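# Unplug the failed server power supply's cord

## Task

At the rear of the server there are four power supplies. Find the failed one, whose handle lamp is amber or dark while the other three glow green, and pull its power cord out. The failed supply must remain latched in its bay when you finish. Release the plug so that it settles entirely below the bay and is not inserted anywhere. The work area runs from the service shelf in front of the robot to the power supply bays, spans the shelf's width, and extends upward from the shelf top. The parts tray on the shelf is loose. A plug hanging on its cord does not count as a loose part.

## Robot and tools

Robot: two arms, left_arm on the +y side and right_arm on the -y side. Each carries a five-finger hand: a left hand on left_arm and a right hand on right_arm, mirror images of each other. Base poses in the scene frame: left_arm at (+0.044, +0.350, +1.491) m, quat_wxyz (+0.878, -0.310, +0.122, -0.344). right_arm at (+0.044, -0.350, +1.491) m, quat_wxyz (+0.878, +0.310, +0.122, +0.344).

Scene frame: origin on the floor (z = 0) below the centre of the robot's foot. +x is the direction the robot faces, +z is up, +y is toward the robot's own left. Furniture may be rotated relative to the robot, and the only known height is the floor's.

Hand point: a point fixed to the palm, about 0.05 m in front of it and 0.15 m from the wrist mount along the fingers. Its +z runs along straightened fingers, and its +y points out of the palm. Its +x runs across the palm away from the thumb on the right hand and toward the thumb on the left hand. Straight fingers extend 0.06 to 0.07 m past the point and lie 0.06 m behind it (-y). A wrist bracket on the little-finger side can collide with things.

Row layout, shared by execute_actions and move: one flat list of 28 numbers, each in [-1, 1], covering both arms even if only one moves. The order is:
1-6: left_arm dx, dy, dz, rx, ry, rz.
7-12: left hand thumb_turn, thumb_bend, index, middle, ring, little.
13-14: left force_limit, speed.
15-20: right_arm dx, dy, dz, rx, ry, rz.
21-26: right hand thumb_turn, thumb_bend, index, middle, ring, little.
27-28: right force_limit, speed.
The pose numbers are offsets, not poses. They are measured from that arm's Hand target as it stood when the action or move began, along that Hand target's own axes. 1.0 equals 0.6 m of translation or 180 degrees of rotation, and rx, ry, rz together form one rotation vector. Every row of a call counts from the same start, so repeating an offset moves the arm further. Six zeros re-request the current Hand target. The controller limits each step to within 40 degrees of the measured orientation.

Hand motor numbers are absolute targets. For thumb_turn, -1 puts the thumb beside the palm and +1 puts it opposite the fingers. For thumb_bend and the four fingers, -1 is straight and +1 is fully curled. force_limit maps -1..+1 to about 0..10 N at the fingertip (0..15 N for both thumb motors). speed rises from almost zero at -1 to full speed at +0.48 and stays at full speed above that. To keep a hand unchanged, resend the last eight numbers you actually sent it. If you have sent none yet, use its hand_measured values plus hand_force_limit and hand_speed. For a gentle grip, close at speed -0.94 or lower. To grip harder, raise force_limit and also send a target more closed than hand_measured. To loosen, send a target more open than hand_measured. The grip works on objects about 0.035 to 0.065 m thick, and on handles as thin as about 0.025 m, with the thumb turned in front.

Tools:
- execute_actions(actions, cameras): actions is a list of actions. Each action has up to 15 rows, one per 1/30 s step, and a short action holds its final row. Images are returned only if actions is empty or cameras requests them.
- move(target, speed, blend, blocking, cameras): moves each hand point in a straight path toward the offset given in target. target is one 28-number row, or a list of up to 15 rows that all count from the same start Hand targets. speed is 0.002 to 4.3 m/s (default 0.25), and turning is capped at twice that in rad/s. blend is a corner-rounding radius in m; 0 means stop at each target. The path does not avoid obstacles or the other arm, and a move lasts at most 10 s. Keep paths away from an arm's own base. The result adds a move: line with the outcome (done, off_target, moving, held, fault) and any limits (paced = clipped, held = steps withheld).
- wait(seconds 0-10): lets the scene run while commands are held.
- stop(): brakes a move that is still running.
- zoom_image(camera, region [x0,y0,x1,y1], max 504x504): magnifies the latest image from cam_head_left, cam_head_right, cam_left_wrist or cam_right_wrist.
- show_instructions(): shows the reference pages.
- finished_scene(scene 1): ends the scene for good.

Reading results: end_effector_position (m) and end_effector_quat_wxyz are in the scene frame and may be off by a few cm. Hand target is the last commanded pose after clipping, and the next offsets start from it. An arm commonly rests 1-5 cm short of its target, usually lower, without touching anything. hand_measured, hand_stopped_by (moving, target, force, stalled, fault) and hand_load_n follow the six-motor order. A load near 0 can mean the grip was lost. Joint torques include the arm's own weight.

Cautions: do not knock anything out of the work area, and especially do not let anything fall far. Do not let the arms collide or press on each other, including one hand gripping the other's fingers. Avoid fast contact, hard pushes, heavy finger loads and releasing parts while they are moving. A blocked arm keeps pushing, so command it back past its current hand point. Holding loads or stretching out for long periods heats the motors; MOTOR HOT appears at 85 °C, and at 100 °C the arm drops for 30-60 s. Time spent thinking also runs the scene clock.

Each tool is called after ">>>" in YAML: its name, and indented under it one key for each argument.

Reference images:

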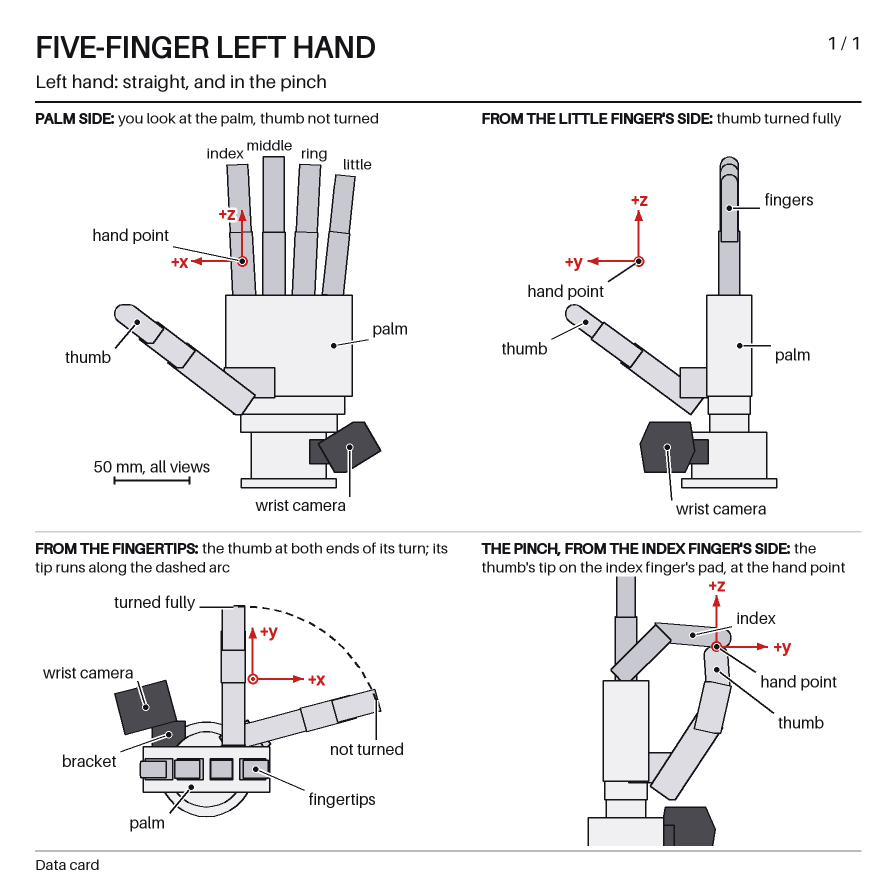

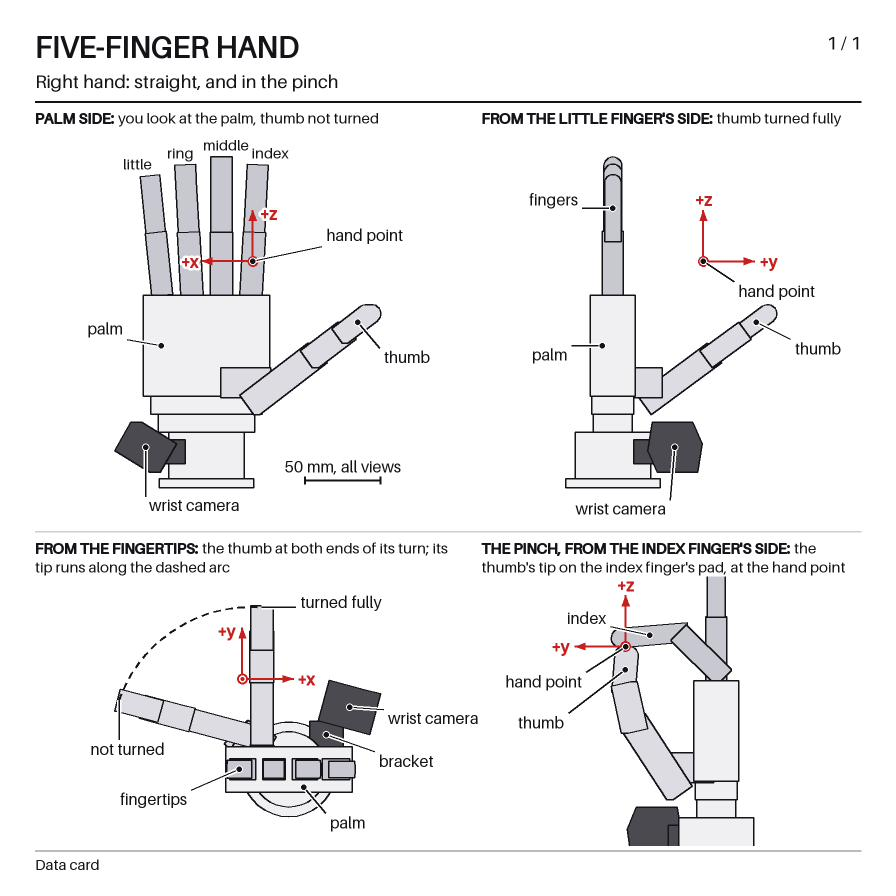

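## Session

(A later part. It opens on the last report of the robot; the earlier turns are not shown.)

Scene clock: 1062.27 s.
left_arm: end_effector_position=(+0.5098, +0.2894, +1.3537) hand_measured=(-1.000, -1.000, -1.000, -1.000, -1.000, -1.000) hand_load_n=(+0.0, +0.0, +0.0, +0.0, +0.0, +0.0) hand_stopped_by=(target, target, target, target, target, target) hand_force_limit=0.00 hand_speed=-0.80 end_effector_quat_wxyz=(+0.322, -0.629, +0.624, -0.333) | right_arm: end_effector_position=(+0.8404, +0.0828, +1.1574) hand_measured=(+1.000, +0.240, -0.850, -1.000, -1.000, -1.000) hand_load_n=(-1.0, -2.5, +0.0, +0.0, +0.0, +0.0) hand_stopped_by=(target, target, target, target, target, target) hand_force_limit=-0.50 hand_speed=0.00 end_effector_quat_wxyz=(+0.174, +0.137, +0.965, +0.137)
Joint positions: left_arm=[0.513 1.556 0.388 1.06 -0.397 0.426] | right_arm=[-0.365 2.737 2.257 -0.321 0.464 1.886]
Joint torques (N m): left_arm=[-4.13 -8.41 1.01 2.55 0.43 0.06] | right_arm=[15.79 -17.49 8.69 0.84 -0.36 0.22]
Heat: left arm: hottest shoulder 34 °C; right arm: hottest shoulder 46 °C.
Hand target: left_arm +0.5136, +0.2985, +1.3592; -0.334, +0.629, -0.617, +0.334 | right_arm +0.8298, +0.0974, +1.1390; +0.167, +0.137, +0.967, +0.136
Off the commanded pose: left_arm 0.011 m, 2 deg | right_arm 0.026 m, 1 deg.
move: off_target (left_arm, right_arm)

>>> move:
  target: [0,0,0,0,0,0,-1,-1,-1,-1,-1,-1,0,-0.8,0,0,0,0,0,0,1,0.24,0.1,0.1,-1,-1,-0.4,-0.6]
  speed: 0.05
  cameras: ["cam_right_wrist","cam_left_wrist"]

>>> zoom_image:
  camera: "cam_right_wrist"
  region: [160, 60, 460, 300]

>>> zoom_image:
  camera: "cam_left_wrist"
  region: [340, 170, 480, 310]

Scene clock: 1068.50 s.
left_arm: end_effector_position=(+0.5098, +0.2894, +1.3537) hand_measured=(-1.000, -1.000, -1.000, -1.000, -1.000, -1.000) hand_load_n=(+0.0, +0.0, +0.0, -0.5, +0.0, -0.5) hand_stopped_by=(target, target, target, target, target, target) hand_force_limit=0.00 hand_speed=-0.80 end_effector_quat_wxyz=(+0.322, -0.629, +0.624, -0.333) | right_arm: end_effector_position=(+0.8402, +0.0819, +1.1562) hand_measured=(+1.000, +0.238, -0.416, -0.380, -1.000, -1.000) hand_load_n=(+1.5, +4.5, +5.0, +12.0, +0.0, +0.0) hand_stopped_by=(target, target, force, force, target, target) hand_force_limit=-0.40 hand_speed=-0.60 end_effector_quat_wxyz=(+0.173, +0.141, +0.965, +0.135)
Joint positions: left_arm=[0.513 1.556 0.388 1.06 -0.397 0.426] | right_arm=[-0.365 2.739 2.259 -0.324 0.47 1.894]
Joint torques (N m): left_arm=[-4.31 -8.59 1.06 2.55 0.43 0.07] | right_arm=[15.62 -17.44 8.58 0.84 -0.61 0.14]
Heat: left arm: hottest shoulder 34 °C; right arm: hottest shoulder 46 °C.
Hand target: left_arm +0.5136, +0.2985, +1.3592; -0.334, +0.629, -0.617, +0.334 | right_arm +0.8301, +0.0974, +1.1392; +0.167, +0.137, +0.967, +0.136
Off the commanded pose: left_arm 0.011 m, 2 deg | right_arm 0.025 m, 1 deg.
move: off_target (left_arm, right_arm)
Images, in order (width x height): cam_left_wrist 672x504, cam_right_wrist 672x504.

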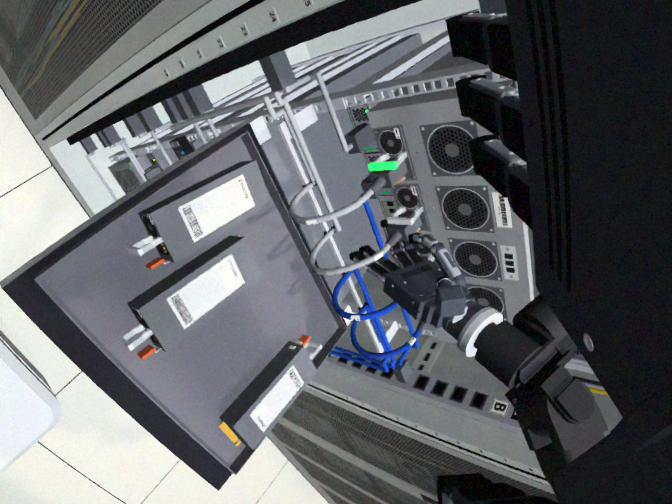

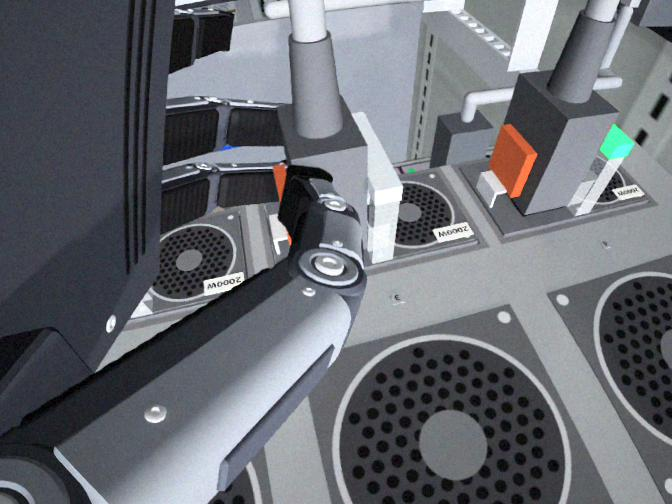

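Scaled by 1.680 from the camera's 672x504 image, which has a finer 960x720 frame.

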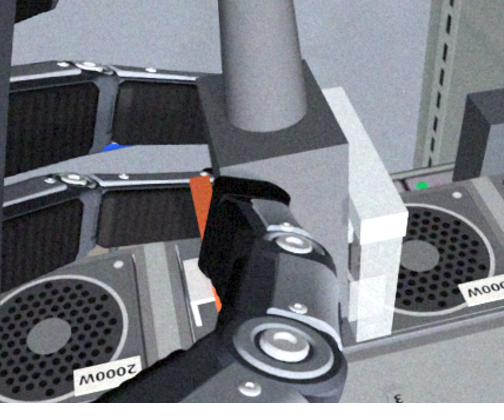

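Scaled by 3.600 from the camera's 672x504 image, which has a finer 960x720 frame.

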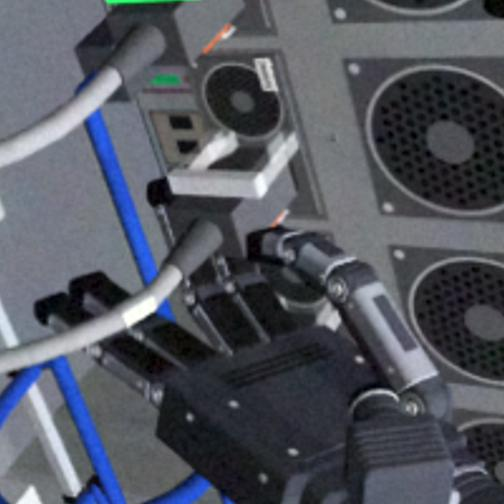

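>>> move:
  target: [0,0,0,0,0,0,-1,-1,-1,-1,-1,-1,0,-0.8,0,0,0,0,0,0,1,0.24,0.13,0.1,-1,-1,0.6,-0.8]
  speed: 0.05

Scene clock: 1082.23 s.
left_arm: end_effector_position=(+0.5098, +0.2894, +1.3537) hand_measured=(-1.000, -1.000, -1.000, -1.000, -1.000, -1.000) hand_load_n=(+0.0, +0.0, +0.0, +0.0, +0.0, +0.0) hand_stopped_by=(target, target, target, target, target, target) hand_force_limit=0.00 hand_speed=-0.80 end_effector_quat_wxyz=(+0.322, -0.629, +0.624, -0.333) | right_arm: end_effector_position=(+0.8401, +0.0819, +1.1560) hand_measured=(+1.000, +0.238, -0.402, -0.380, -1.000, -1.000) hand_load_n=(+2.0, +5.0, +13.0, +10.0, +0.0, +0.0) hand_stopped_by=(target, target, force, force, target, target) hand_force_limit=0.60 hand_speed=-0.80 end_effector_quat_wxyz=(+0.173, +0.143, +0.965, +0.135)
Joint positions: left_arm=[0.513 1.556 0.388 1.06 -0.397 0.426] | right_arm=[-0.365 2.739 2.259 -0.324 0.47 1.897]
Joint torques (N m): left_arm=[-4.07 -8.53 1.05 2.52 0.42 0.07] | right_arm=[16.44 -17.61 8.57 0.98 -0.58 0.14]
Heat: left arm: hottest shoulder 34 °C; right arm: hottest shoulder 44 °C.
Hand target: left_arm +0.5136, +0.2985, +1.3592; -0.334, +0.629, -0.617, +0.334 | right_arm +0.8299, +0.0975, +1.1391; +0.167, +0.137, +0.967, +0.136
Off the commanded pose: left_arm 0.011 m, 2 deg | right_arm 0.025 m, 1 deg.
move: off_target (left_arm, right_arm)

>>> move:
  target: [0,0,0,0,0,0,-1,-1,-1,-1,-1,-1,0,-0.8,0.0797,-0.0353,-0.0555,0,0,0,1,0.24,0.13,0.1,-1,-1,0.6,-0.8]
  speed: 0.05
  cameras: ["cam_right_wrist","cam_left_wrist"]

>>> zoom_image:
  camera: "cam_right_wrist"
  region: [160, 60, 460, 300]

>>> zoom_image:
  camera: "cam_left_wrist"
  region: [340, 170, 480, 310]

Scene clock: 1092.00 s.
left_arm: end_effector_position=(+0.5098, +0.2894, +1.3537) hand_measured=(-1.000, -1.000, -1.000, -1.000, -1.000, -1.000) hand_load_n=(+0.0, +0.0, +0.0, +0.0, +0.0, +0.0) hand_stopped_by=(target, target, target, target, target, target) hand_force_limit=0.00 hand_speed=-0.80 end_effector_quat_wxyz=(+0.322, -0.629, +0.624, -0.333) | right_arm: end_effector_position=(+0.7630, +0.0772, +1.1298) hand_measured=(+1.000, +0.240, -0.402, -0.378, -1.000, -1.000) hand_load_n=(-0.5, +0.0, +0.0, +0.0, +0.0, +0.0) hand_stopped_by=(target, target, force, force, target, target) hand_force_limit=0.60 hand_speed=-0.80 end_effector_quat_wxyz=(+0.154, +0.141, +0.970, +0.128)
Joint positions: left_arm=[0.513 1.556 0.388 1.06 -0.397 0.426] | right_arm=[-0.364 2.66 1.954 -0.144 0.477 1.917]
Joint torques (N m): left_arm=[-4.07 -8.47 1.13 2.59 0.42 0.07] | right_arm=[16.73 -21.54 3.79 1.81 -0.42 0.1]
Heat: left arm: hottest shoulder 34 °C; right arm: hottest shoulder 44 °C.
Hand target: left_arm +0.5136, +0.2985, +1.3592; -0.334, +0.629, -0.617, +0.334 | right_arm +0.7700, +0.0852, +1.1491; +0.167, +0.137, +0.967, +0.136
Off the commanded pose: left_arm 0.011 m, 2 deg | right_arm 0.022 m, 2 deg.
move: off_target (left_arm, right_arm)
Images, in order (width x height): cam_left_wrist 672x504, cam_right_wrist 672x504.

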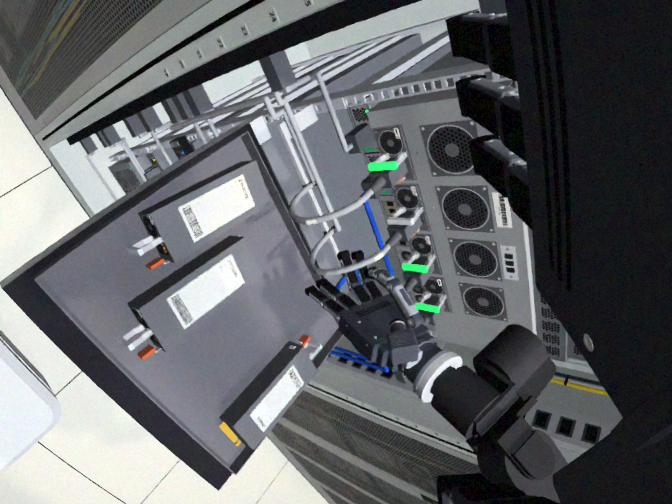

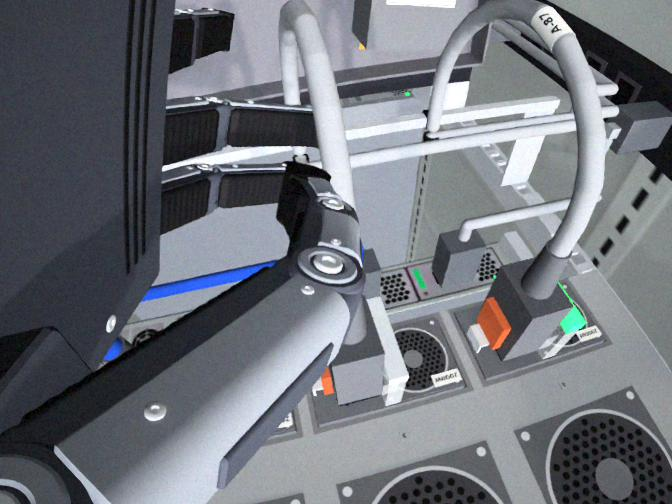

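Scaled by 1.680 from the camera's 672x504 image, which has a finer 960x720 frame.

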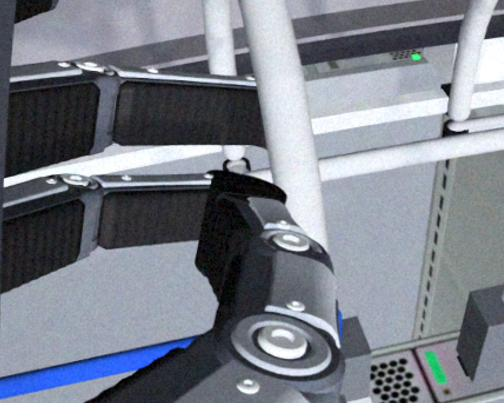

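Scaled by 3.600 from the camera's 672x504 image, which has a finer 960x720 frame.

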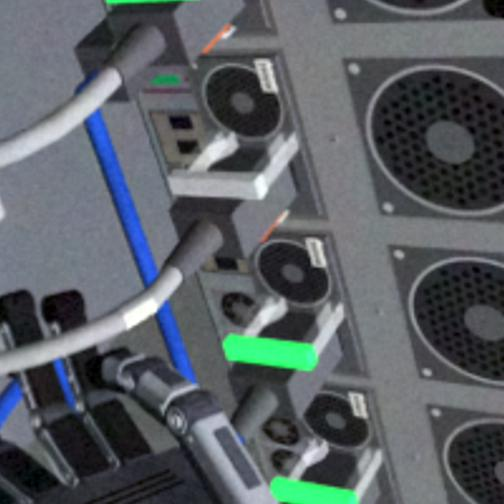

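>>> move:
  target: [0,0,0,0,0,0,-1,-1,-1,-1,-1,-1,0,-0.8,-0.0195,0.0358,-0.0478,0,0,0,1,0.24,-0.85,-0.9,-1,-1,-0.5,0]
  speed: 0.06
  cameras: ["cam_right_wrist","cam_left_wrist"]

Scene clock: 1138.17 s.
left_arm: end_effector_position=(+0.5098, +0.2894, +1.3537) hand_measured=(-1.000, -1.000, -1.000, -1.000, -1.000, -1.000) hand_load_n=(-0.5, +0.0, +0.0, +0.0, +0.0, +0.0) hand_stopped_by=(target, target, target, target, target, target) hand_force_limit=0.00 hand_speed=-0.80 end_effector_quat_wxyz=(+0.322, -0.629, +0.624, -0.333) | right_arm: end_effector_position=(+0.7759, +0.0896, +1.1731) hand_measured=(+1.000, +0.240, -0.850, -0.900, -1.000, -1.000) hand_load_n=(+0.0, +0.0, +0.0, +0.0, +0.0, +0.0) hand_stopped_by=(target, target, target, target, target, target) hand_force_limit=-0.50 hand_speed=0.00 end_effector_quat_wxyz=(+0.167, +0.138, +0.967, +0.133)
Joint positions: left_arm=[0.513 1.556 0.388 1.06 -0.397 0.426] | right_arm=[-0.323 2.612 1.945 -0.168 0.498 1.93]
Joint torques (N m): left_arm=[-4.07 -8.53 1.1 2.55 0.43 0.08] | right_arm=[16.21 -21.01 4.16 0.58 -0.27 0.23]
Heat: left arm: hottest shoulder 34 °C; right arm: hottest shoulder 44 °C.
Hand target: left_arm +0.5136, +0.2985, +1.3592; -0.334, +0.629, -0.617, +0.334 | right_arm +0.7751, +0.0953, +1.1850; +0.167, +0.137, +0.967, +0.136
Off the commanded pose: left_arm 0.011 m, 2 deg | right_arm 0.013 m, 0 deg.
move: off_target (left_arm, right_arm)
Images, in order (width x height): cam_left_wrist 672x504, cam_right_wrist 672x504.

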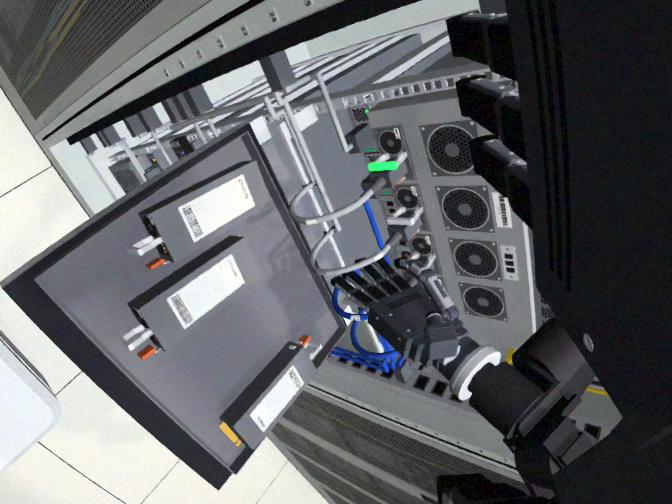

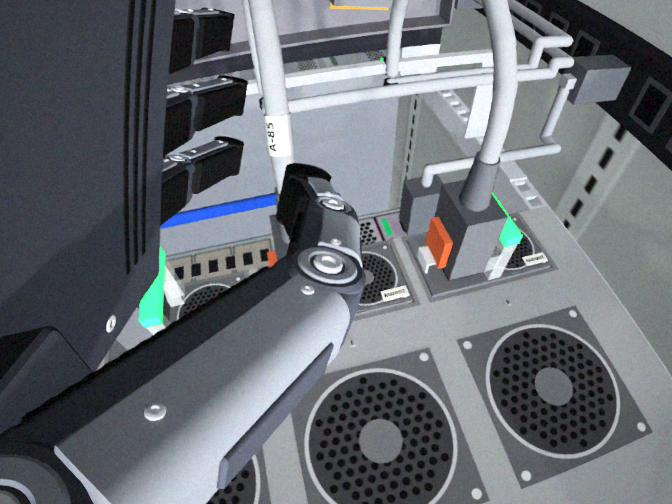

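>>> move:
  target: [0,0,0,0,0,0,-1,-1,-1,-1,-1,-1,0,-0.8,-0.0526,0.0072,0.0254,0,0,0,1,0.24,-0.85,-0.9,-1,-1,-0.5,0]
  speed: 0.06
  cameras: ["cam_right_wrist"]

Scene clock: 1143.90 s.
left_arm: end_effector_position=(+0.5098, +0.2894, +1.3537) hand_measured=(-1.000, -1.000, -1.000, -1.000, -1.000, -1.000) hand_load_n=(+0.0, +0.0, +0.0, +0.0, +0.0, +0.0) hand_stopped_by=(target, target, target, target, target, target) hand_force_limit=0.00 hand_speed=-0.80 end_effector_quat_wxyz=(+0.322, -0.629, +0.624, -0.333) | right_arm: end_effector_position=(+0.8018, +0.0920, +1.1832) hand_measured=(+1.000, +0.240, -0.850, -0.900, -1.000, -1.000) hand_load_n=(+0.0, +0.0, +0.0, +0.0, +0.0, +0.5) hand_stopped_by=(target, target, target, target, target, target) hand_force_limit=-0.50 hand_speed=0.00 end_effector_quat_wxyz=(+0.164, +0.136, +0.968, +0.135)
Joint positions: left_arm=[0.513 1.556 0.388 1.06 -0.397 0.426] | right_arm=[-0.323 2.634 2.054 -0.262 0.494 1.931]
Joint torques (N m): left_arm=[-4.07 -8.47 1.03 2.55 0.43 0.08] | right_arm=[15.33 -19.14 8.36 0.73 -0.6 0.14]
Heat: left arm: hottest shoulder 34 °C; right arm: hottest shoulder 44 °C.
Hand target: left_arm +0.5136, +0.2985, +1.3592; -0.334, +0.629, -0.617, +0.334 | right_arm +0.8101, +0.0927, +1.1816; +0.167, +0.137, +0.967, +0.136
Off the commanded pose: left_arm 0.011 m, 2 deg | right_arm 0.008 m, 0 deg.
move: off_target (left_arm)
Images, in order (width x height): cam_right_wrist 672x504.

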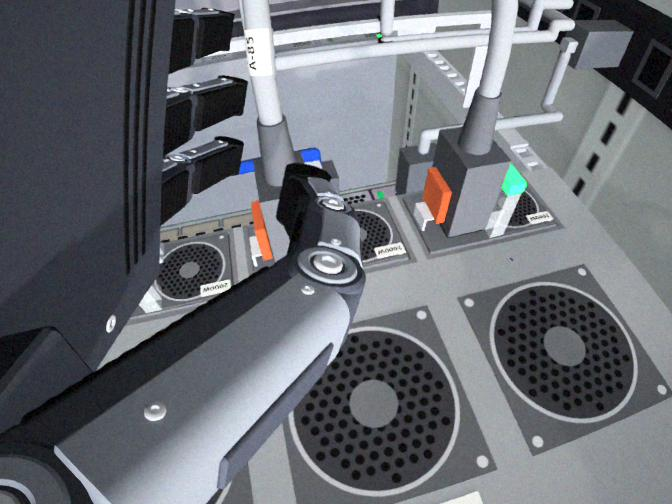

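>>> move:
  target: [0,0,0,0,0,0,-1,-1,-1,-1,-1,-1,0,-0.8,-0.0532,-0.0078,0.0325,0,0,0,1,0.24,-0.85,-0.9,-1,-1,-0.5,0]
  speed: 0.06
  cameras: ["cam_right_wrist"]

Scene clock: 1150.00 s.
left_arm: end_effector_position=(+0.5098, +0.2894, +1.3537) hand_measured=(-1.000, -1.000, -1.000, -1.000, -1.000, -1.000) hand_load_n=(+0.0, +0.0, +0.0, +0.0, +0.0, +0.0) hand_stopped_by=(target, target, target, target, target, target) hand_force_limit=0.00 hand_speed=-0.80 end_effector_quat_wxyz=(+0.322, -0.629, +0.624, -0.333) | right_arm: end_effector_position=(+0.8352, +0.0925, +1.1830) hand_measured=(+1.000, +0.240, -0.850, -0.900, -1.000, -1.000) hand_load_n=(+0.0, +0.0, +0.5, +0.0, +0.0, +0.0) hand_stopped_by=(target, target, target, target, target, target) hand_force_limit=-0.50 hand_speed=0.00 end_effector_quat_wxyz=(+0.166, +0.133, +0.967, +0.140)
Joint positions: left_arm=[0.513 1.556 0.388 1.06 -0.397 0.426] | right_arm=[-0.337 2.695 2.222 -0.356 0.474 1.91]
Joint torques (N m): left_arm=[-4.07 -8.53 1.02 2.55 0.43 0.06] | right_arm=[14.62 -19.37 8.83 0.69 -0.59 0.11]
Heat: left arm: hottest shoulder 34 °C; right arm: hottest shoulder 44 °C.
Hand target: left_arm +0.5136, +0.2985, +1.3592; -0.334, +0.629, -0.617, +0.334 | right_arm +0.8450, +0.0827, +1.1715; +0.167, +0.137, +0.967, +0.136
Off the commanded pose: left_arm 0.011 m, 2 deg | right_arm 0.018 m, 1 deg.
move: off_target (left_arm, right_arm)
Images, in order (width x height): cam_right_wrist 672x504.

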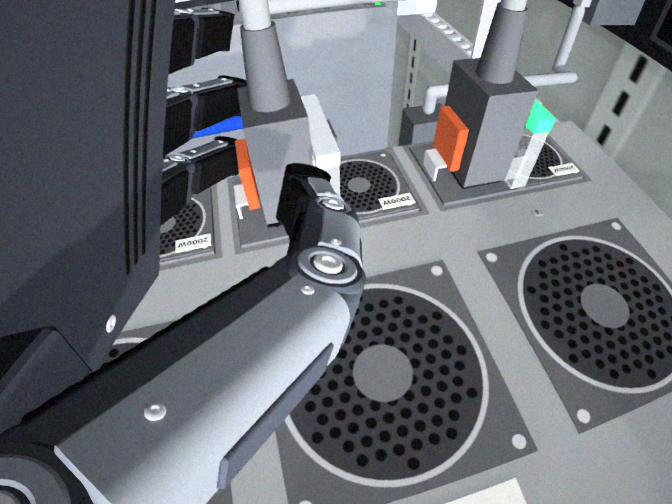

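>>> move:
  target: [0,0,0,0,0,0,-1,-1,-1,-1,-1,-1,0,-0.8,-0.0062,-0.0185,-0.0043,0,0,0,1,0.24,-0.85,-0.9,-1,-1,-0.5,0]
  speed: 0.06
  cameras: ["cam_right_wrist"]

Scene clock: 1156.63 s.
left_arm: end_effector_position=(+0.5098, +0.2894, +1.3537) hand_measured=(-1.000, -1.000, -1.000, -1.000, -1.000, -1.000) hand_load_n=(-0.5, +0.0, +0.0, +0.0, +0.0, +0.0) hand_stopped_by=(target, target, target, target, target, target) hand_force_limit=0.00 hand_speed=-0.80 end_effector_quat_wxyz=(+0.322, -0.629, +0.624, -0.333) | right_arm: end_effector_position=(+0.8368, +0.0854, +1.1770) hand_measured=(+1.000, +0.240, -0.850, -0.900, -1.000, -1.000) hand_load_n=(+0.0, +0.0, +0.0, +0.0, +0.0, +0.0) hand_stopped_by=(target, target, target, target, target, target) hand_force_limit=-0.50 hand_speed=0.00 end_effector_quat_wxyz=(+0.165, +0.132, +0.968, +0.139)
Joint positions: left_arm=[0.513 1.556 0.388 1.06 -0.397 0.426] | right_arm=[-0.349 2.695 2.222 -0.356 0.467 1.901]
Joint torques (N m): left_arm=[-4.31 -8.47 1.06 2.55 0.42 0.07] | right_arm=[14.56 -20.95 5.79 1.33 -0.56 0.07]
Heat: left arm: hottest shoulder 34 °C; right arm: hottest shoulder 45 °C.
Hand target: left_arm +0.5136, +0.2985, +1.3592; -0.334, +0.629, -0.617, +0.334 | right_arm +0.8450, +0.0708, +1.1716; +0.167, +0.137, +0.967, +0.136
Off the commanded pose: left_arm 0.011 m, 2 deg | right_arm 0.018 m, 1 deg.
move: off_target (left_arm, right_arm)
Images, in order (width x height): cam_right_wrist 672x504.

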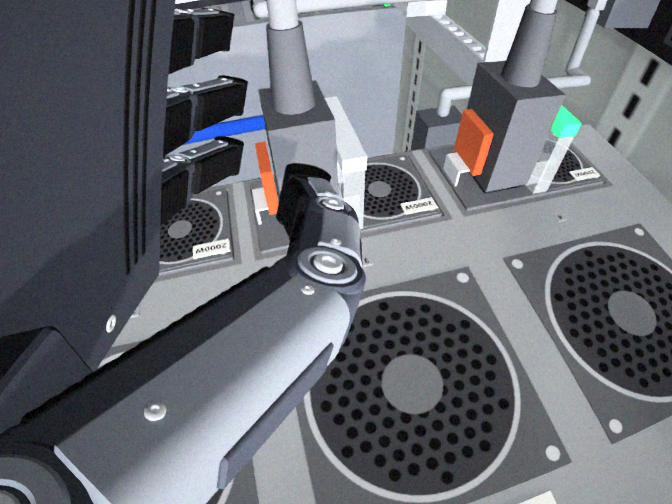

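>>> move:
  target: [0,0,0,0,0,0,-1,-1,-1,-1,-1,-1,0,-0.8,0.0153,-0.0123,0.0461,0,0,0,1,0.24,-0.85,-0.9,-1,-1,-0.5,0]
  speed: 0.05
  cameras: ["cam_right_wrist","cam_left_wrist"]

>>> zoom_image:
  camera: "cam_right_wrist"
  region: [160, 60, 460, 300]

Scene clock: 1162.70 s.
left_arm: end_effector_position=(+0.5098, +0.2894, +1.3537) hand_measured=(-1.000, -1.000, -1.000, -1.000, -1.000, -1.000) hand_load_n=(+0.0, +0.0, -0.5, +0.0, +0.0, +0.0) hand_stopped_by=(target, target, target, target, target, target) hand_force_limit=0.00 hand_speed=-0.80 end_effector_quat_wxyz=(+0.322, -0.629, +0.624, -0.333) | right_arm: end_effector_position=(+0.8331, +0.0828, +1.1558) hand_measured=(+1.000, +0.240, -0.850, -0.900, -1.000, -1.000) hand_load_n=(-1.0, -1.5, +0.0, +0.5, +0.0, +0.0) hand_stopped_by=(target, target, target, target, target, target) hand_force_limit=-0.50 hand_speed=0.00 end_effector_quat_wxyz=(+0.161, +0.127, +0.969, +0.139)
Joint positions: left_arm=[0.513 1.556 0.388 1.06 -0.397 0.426] | right_arm=[-0.367 2.727 2.245 -0.349 0.45 1.881]
Joint torques (N m): left_arm=[-4.31 -8.41 1.1 2.55 0.42 0.08] | right_arm=[14.04 -19.19 9.1 1.43 -0.5 0.08]
Heat: left arm: hottest shoulder 34 °C; right arm: hottest shoulder 45 °C.
Hand target: left_arm +0.5136, +0.2985, +1.3592; -0.334, +0.629, -0.617, +0.334 | right_arm +0.8450, +0.0728, +1.1414; +0.167, +0.137, +0.967, +0.136
Off the commanded pose: left_arm 0.011 m, 2 deg | right_arm 0.021 m, 1 deg.
move: off_target (left_arm, right_arm)
Images, in order (width x height): cam_left_wrist 672x504, cam_right_wrist 672x504.

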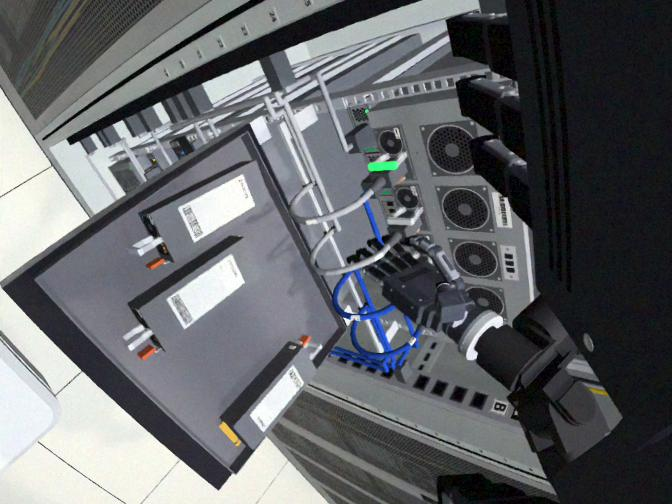

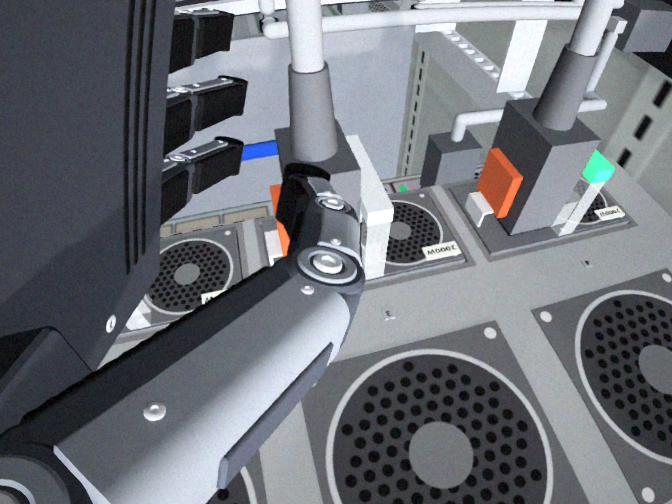

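Scaled by 1.680 from the camera's 672x504 image, which has a finer 960x720 frame.

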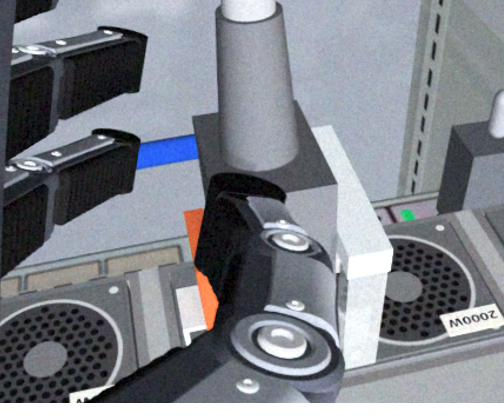

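>>> move:
  target: [0,0,0,0,0,0,-1,-1,-1,-1,-1,-1,0,-0.8,-0.0170,0.0117,0.0057,0,0,0,1,0.24,-0.85,-0.9,-1,-1,-0.5,0]
  speed: 0.05
  cameras: ["cam_right_wrist"]

>>> zoom_image:
  camera: "cam_right_wrist"
  region: [160, 60, 460, 300]

Scene clock: 1172.97 s.
left_arm: end_effector_position=(+0.5098, +0.2894, +1.3537) hand_measured=(-1.000, -1.000, -1.000, -1.000, -1.000, -1.000) hand_load_n=(-0.5, +0.0, +0.0, +0.0, +0.0, +0.0) hand_stopped_by=(target, target, target, target, target, target) hand_force_limit=0.00 hand_speed=-0.80 end_effector_quat_wxyz=(+0.322, -0.629, +0.624, -0.333) | right_arm: end_effector_position=(+0.8347, +0.0840, +1.1552) hand_measured=(+1.000, +0.242, -0.850, -0.900, -1.000, -1.000) hand_load_n=(-5.0, -8.0, +0.0, +0.0, +0.0, +0.0) hand_stopped_by=(target, target, target, target, target, target) hand_force_limit=-0.50 hand_speed=0.00 end_effector_quat_wxyz=(+0.150, +0.114, +0.973, +0.134)
Joint positions: left_arm=[0.513 1.556 0.388 1.06 -0.397 0.426] | right_arm=[-0.367 2.742 2.296 -0.415 0.451 1.869]
Joint torques (N m): left_arm=[-4.07 -8.41 1.1 2.52 0.43 0.08] | right_arm=[13.68 -17.49 11.49 1.89 -0.48 0.21]
Heat: left arm: hottest shoulder 34 °C; right arm: hottest shoulder 45 °C.
Hand target: left_arm +0.5136, +0.2985, +1.3592; -0.334, +0.629, -0.617, +0.334 | right_arm +0.8572, +0.0768, +1.1435; +0.167, +0.137, +0.967, +0.136
Off the commanded pose: left_arm 0.011 m, 2 deg | right_arm 0.026 m, 3 deg.
move: off_target (left_arm, right_arm)
Images, in order (width x height): cam_right_wrist 672x504.

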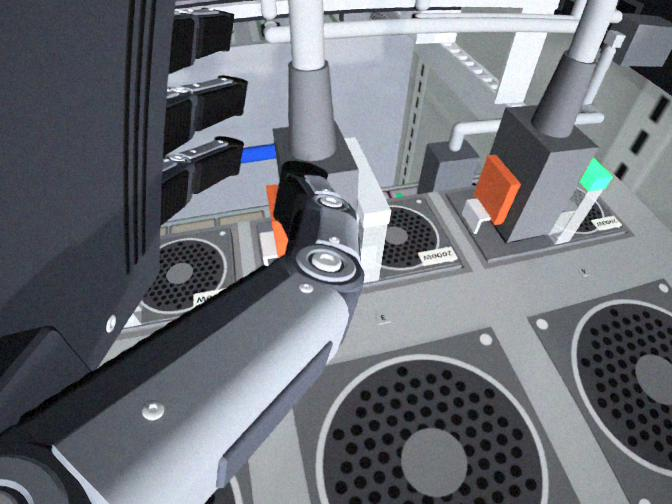

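Scaled by 1.680 from the camera's 672x504 image, which has a finer 960x720 frame.

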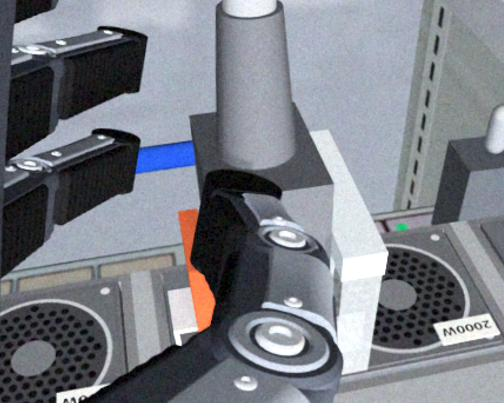

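>>> move:
  target: [0,0,0,0,0,0,-1,-1,-1,-1,-1,-1,0,-0.8,-0.0087,0.0227,-0.0538,0,0,0,1,0.24,-0.85,-0.9,-1,-1,-0.5,0]
  speed: 0.05
  cameras: ["cam_right_wrist"]

Scene clock: 1190.83 s.
left_arm: end_effector_position=(+0.5098, +0.2894, +1.3537) hand_measured=(-1.000, -1.000, -1.000, -1.000, -1.000, -1.000) hand_load_n=(+0.0, +0.0, +0.0, +0.0, -0.5, +0.0) hand_stopped_by=(target, target, target, target, target, target) hand_force_limit=0.00 hand_speed=-0.80 end_effector_quat_wxyz=(+0.322, -0.629, +0.624, -0.333) | right_arm: end_effector_position=(+0.8390, +0.0814, +1.1597) hand_measured=(+1.000, +0.240, -0.850, -0.900, -1.000, -1.000) hand_load_n=(+0.0, +0.0, +0.0, +0.0, +0.0, +0.0) hand_stopped_by=(target, target, target, target, target, target) hand_force_limit=-0.50 hand_speed=0.00 end_effector_quat_wxyz=(+0.152, +0.126, +0.972, +0.130)
Joint positions: left_arm=[0.513 1.556 0.388 1.06 -0.397 0.426] | right_arm=[-0.364 2.737 2.296 -0.415 0.467 1.892]
Joint torques (N m): left_arm=[-4.13 -8.41 1.06 2.52 0.42 0.08] | right_arm=[16.03 -23.24 6.09 1.58 -0.23 0.25]
Heat: left arm: hottest shoulder 34 °C; right arm: hottest shoulder 45 °C.
Hand target: left_arm +0.5136, +0.2985, +1.3592; -0.334, +0.629, -0.617, +0.334 | right_arm +0.8533, +0.0809, +1.1787; +0.167, +0.137, +0.967, +0.136
Off the commanded pose: left_arm 0.011 m, 2 deg | right_arm 0.024 m, 2 deg.
move: off_target (left_arm, right_arm)
Images, in order (width x height): cam_right_wrist 672x504.

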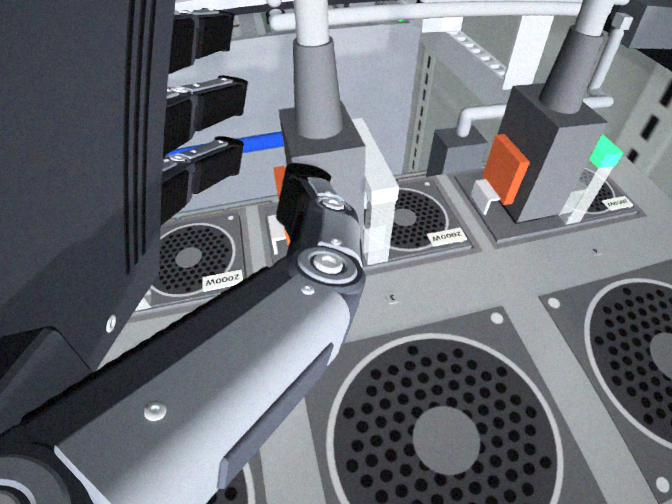

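>>> move:
  target: [0,0,0,0,0,0,-1,-1,-1,-1,-1,-1,0,-0.8,0.0305,0.0087,0.0577,0,0,0,1,0.24,-0.85,-0.9,-1,-1,-0.5,0]
  speed: 0.05
  cameras: ["cam_right_wrist"]

>>> zoom_image:
  camera: "cam_right_wrist"
  region: [160, 60, 460, 300]

Scene clock: 1198.57 s.
left_arm: end_effector_position=(+0.5098, +0.2894, +1.3537) hand_measured=(-1.000, -1.000, -1.000, -1.000, -1.000, -1.000) hand_load_n=(+0.0, +0.0, +0.0, +0.0, -0.5, +0.0) hand_stopped_by=(target, target, target, target, target, target) hand_force_limit=0.00 hand_speed=-0.80 end_effector_quat_wxyz=(+0.322, -0.629, +0.624, -0.333) | right_arm: end_effector_position=(+0.8531, +0.0892, +1.1575) hand_measured=(+1.000, +0.240, -0.850, -0.900, -1.000, -1.000) hand_load_n=(-1.0, -3.0, +1.0, +0.0, +0.0, +0.0) hand_stopped_by=(target, target, target, target, target, target) hand_force_limit=-0.50 hand_speed=0.00 end_effector_quat_wxyz=(+0.167, +0.135, +0.967, +0.135)
Joint positions: left_arm=[0.513 1.556 0.388 1.06 -0.397 0.426] | right_arm=[-0.362 2.79 2.387 -0.416 0.467 1.892]
Joint torques (N m): left_arm=[-4.13 -8.53 1.07 2.52 0.45 0.07] | right_arm=[16.09 -17.79 9.77 0.99 -0.46 0.16]
Heat: left arm: hottest shoulder 34 °C; right arm: hottest shoulder 46 °C.
Hand target: left_arm +0.5136, +0.2985, +1.3592; -0.334, +0.629, -0.617, +0.334 | right_arm +0.8503, +0.0988, +1.1436; +0.167, +0.137, +0.967, +0.136
Off the commanded pose: left_arm 0.011 m, 2 deg | right_arm 0.017 m, 0 deg.
move: off_target (left_arm, right_arm)
Images, in order (width x height): cam_right_wrist 672x504.

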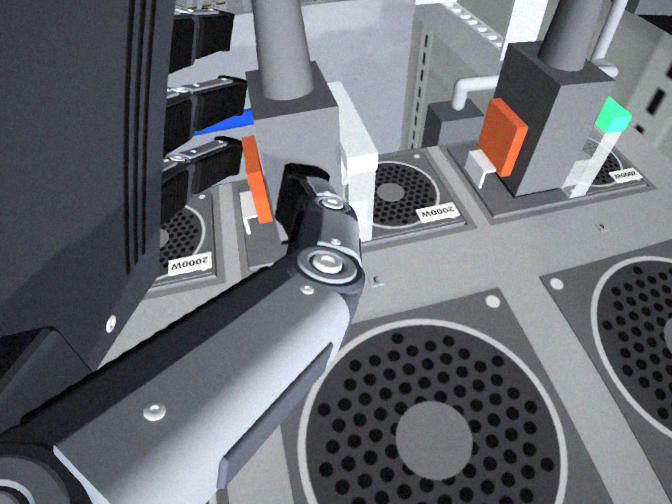

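Scaled by 1.680 from the camera's 672x504 image, which has a finer 960x720 frame.

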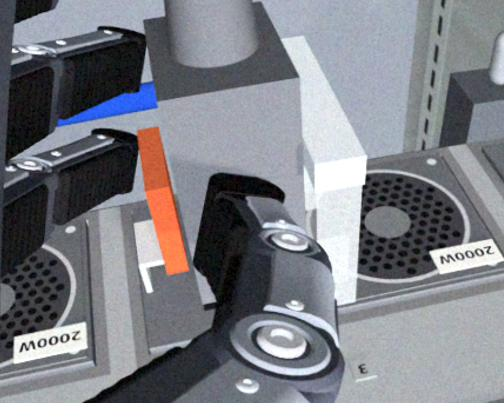

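>>> move:
  target: [0,0,0,0,0,0,-1,-1,-1,-1,-1,-1,0,-0.8,0,0,0,0,0,0,1,0.24,-0.85,0.1,0.1,-1,0.2,-0.7]
  speed: 0.05
  cameras: ["cam_right_wrist","cam_left_wrist"]

>>> zoom_image:
  camera: "cam_right_wrist"
  region: [160, 60, 460, 300]

>>> zoom_image:
  camera: "cam_left_wrist"
  region: [340, 170, 480, 310]

Scene clock: 1230.33 s.
left_arm: end_effector_position=(+0.5098, +0.2894, +1.3537) hand_measured=(-1.000, -1.000, -1.000, -1.000, -1.000, -1.000) hand_load_n=(-0.5, +0.0, +0.0, +0.0, +0.0, +0.0) hand_stopped_by=(target, target, target, target, target, target) hand_force_limit=0.00 hand_speed=-0.80 end_effector_quat_wxyz=(+0.322, -0.629, +0.624, -0.333) | right_arm: end_effector_position=(+0.8528, +0.0889, +1.1567) hand_measured=(+1.000, +0.240, -0.850, -0.462, -0.396, -1.000) hand_load_n=(+0.0, +3.5, +0.0, +1.5, +9.5, +0.0) hand_stopped_by=(target, target, target, force, force, target) hand_force_limit=0.20 hand_speed=-0.70 end_effector_quat_wxyz=(+0.167, +0.135, +0.968, +0.133)
Joint positions: left_arm=[0.513 1.556 0.388 1.06 -0.397 0.426] | right_arm=[-0.362 2.792 2.39 -0.419 0.47 1.892]
Joint torques (N m): left_arm=[-4.01 -8.41 1.07 2.51 0.42 0.08] | right_arm=[15.97 -17.55 9.87 1.01 -0.62 0.22]
Heat: left arm: hottest shoulder 34 °C; right arm: hottest shoulder 43 °C.
Hand target: left_arm +0.5136, +0.2985, +1.3592; -0.334, +0.629, -0.617, +0.334 | right_arm +0.8501, +0.0989, +1.1434; +0.167, +0.137, +0.967, +0.136
Off the commanded pose: left_arm 0.011 m, 2 deg | right_arm 0.017 m, 0 deg.
move: off_target (left_arm, right_arm)
Images, in order (width x height): cam_left_wrist 672x504, cam_right_wrist 672x504.

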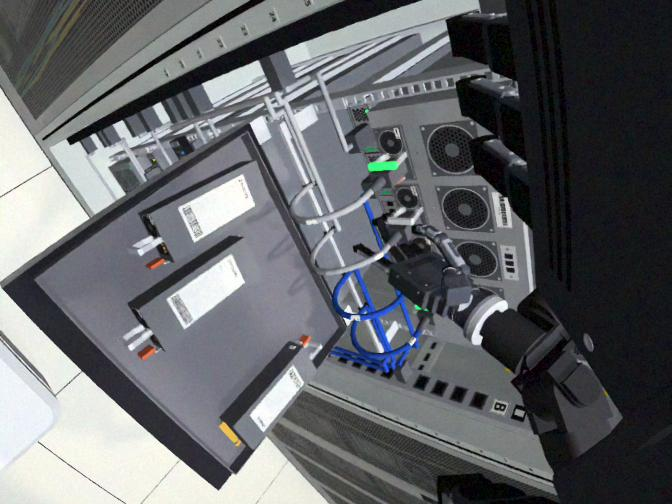

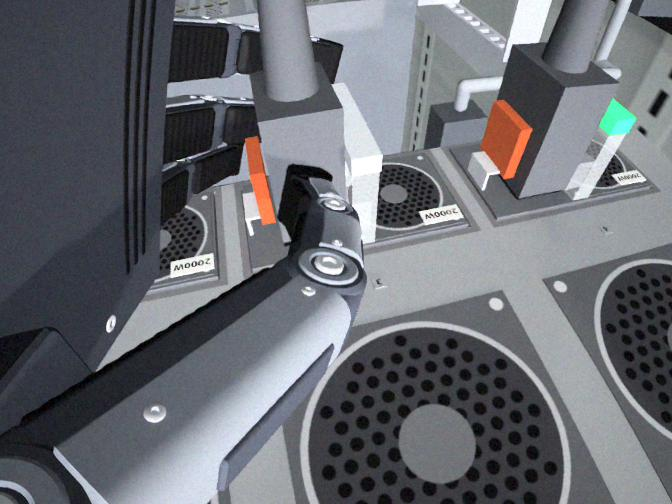

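Scaled by 1.680 from the camera's 672x504 image, which has a finer 960x720 frame.

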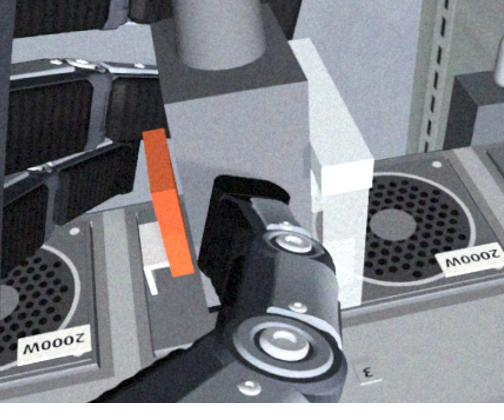

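Scaled by 3.600 from the camera's 672x504 image, which has a finer 960x720 frame.

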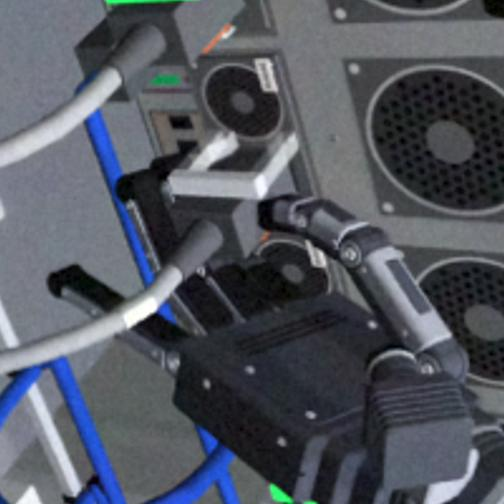

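>>> move:
  target:
    - [0,0,0,0,0,0,-1,-1,-1,-1,-1,-1,0,-0.8,0,0,0,0,0,0,1,0.24,-1,-0.9,-0.9,-1,0.2,-0.2]
    - [0,0,0,0,0,0,-1,-1,-1,-1,-1,-1,0,-0.8,0.001,0.0158,-0.0997,0,0,0,1,0.24,-1,-0.9,-0.9,-1,0.2,-0.2]
  speed: 0.08

Scene clock: 1294.67 s.
left_arm: end_effector_position=(+0.5098, +0.2894, +1.3537) hand_measured=(-1.000, -1.000, -1.000, -1.000, -1.000, -1.000) hand_load_n=(-0.5, +0.5, +0.0, -0.5, +0.0, +0.0) hand_stopped_by=(target, target, target, target, target, target) hand_force_limit=0.00 hand_speed=-0.80 end_effector_quat_wxyz=(+0.322, -0.629, +0.624, -0.333) | right_arm: end_effector_position=(+0.8255, +0.0894, +1.1854) hand_measured=(+1.000, +0.240, -1.000, -0.900, -0.900, -1.000) hand_load_n=(+0.0, +0.0, +0.0, +0.0, +0.5, +0.0) hand_stopped_by=(target, target, target, target, target, target) hand_force_limit=0.20 hand_speed=-0.20 end_effector_quat_wxyz=(+0.157, +0.132, +0.970, +0.130)
Joint positions: left_arm=[0.513 1.556 0.388 1.06 -0.397 0.426] | right_arm=[-0.331 2.67 2.181 -0.367 0.493 1.924]
Joint torques (N m): left_arm=[-4.07 -8.53 1.07 2.52 0.42 0.08] | right_arm=[16.38 -22.65 4.9 1.54 -0.23 0.26]
Heat: left arm: hottest shoulder 34 °C; right arm: hottest shoulder 45 °C.
Hand target: left_arm +0.5136, +0.2985, +1.3592; -0.334, +0.629, -0.617, +0.334 | right_arm +0.8302, +0.0950, +1.2007; +0.167, +0.137, +0.967, +0.136
Off the commanded pose: left_arm 0.011 m, 2 deg | right_arm 0.017 m, 1 deg.
move: off_target (left_arm, right_arm)

>>> move:
  target: [0,0,0,0,0,0,-1,-1,-1,-1,-1,-1,0,-0.8,0.0812,-0.0117,-0.0663,0,0,-0.06,1,0.24,-1,-0.9,-0.9,-1,0.2,-0.2]
  speed: 0.1
  cameras: ["cam_head_left","cam_right_wrist"]

Scene clock: 1300.20 s.
left_arm: end_effector_position=(+0.5098, +0.2894, +1.3537) hand_measured=(-1.000, -1.000, -1.000, -1.000, -1.000, -1.000) hand_load_n=(+0.0, +0.0, +0.0, +0.0, +0.0, +0.0) hand_stopped_by=(target, target, target, target, target, target) hand_force_limit=0.00 hand_speed=-0.80 end_effector_quat_wxyz=(+0.322, -0.629, +0.624, -0.333) | right_arm: end_effector_position=(+0.7643, +0.0885, +1.2010) hand_measured=(+1.000, +0.240, -1.000, -0.900, -0.900, -1.000) hand_load_n=(+0.0, +0.0, +0.0, +0.0, +0.0, +0.0) hand_stopped_by=(target, target, target, target, target, target) hand_force_limit=0.20 hand_speed=-0.20 end_effector_quat_wxyz=(+0.165, +0.049, +0.978, +0.114)
Joint positions: left_arm=[0.513 1.556 0.388 1.06 -0.397 0.426] | right_arm=[-0.305 2.538 1.89 -0.226 0.512 1.779]
Joint torques (N m): left_arm=[-4.25 -8.53 1.05 2.52 0.42 0.06] | right_arm=[16.56 -20.84 4.08 1.72 -0.23 0.06]
Heat: left arm: hottest shoulder 34 °C; right arm: hottest shoulder 45 °C.
Hand target: left_arm +0.5136, +0.2985, +1.3592; -0.334, +0.629, -0.617, +0.334 | right_arm +0.7700, +0.0949, +1.2205; +0.179, +0.045, +0.976, +0.119
Off the commanded pose: left_arm 0.011 m, 2 deg | right_arm 0.022 m, 2 deg.
move: off_target (left_arm, right_arm)
Images, in order (width x height): cam_head_left 504x504, cam_right_wrist 672x504.

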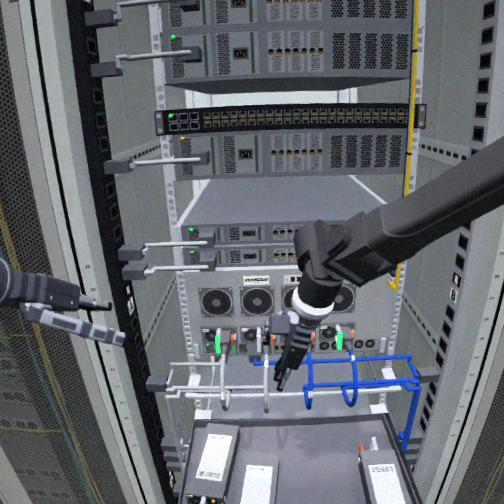

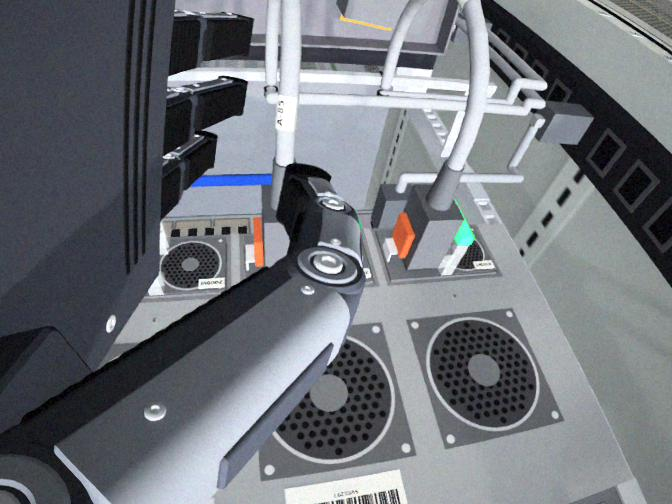

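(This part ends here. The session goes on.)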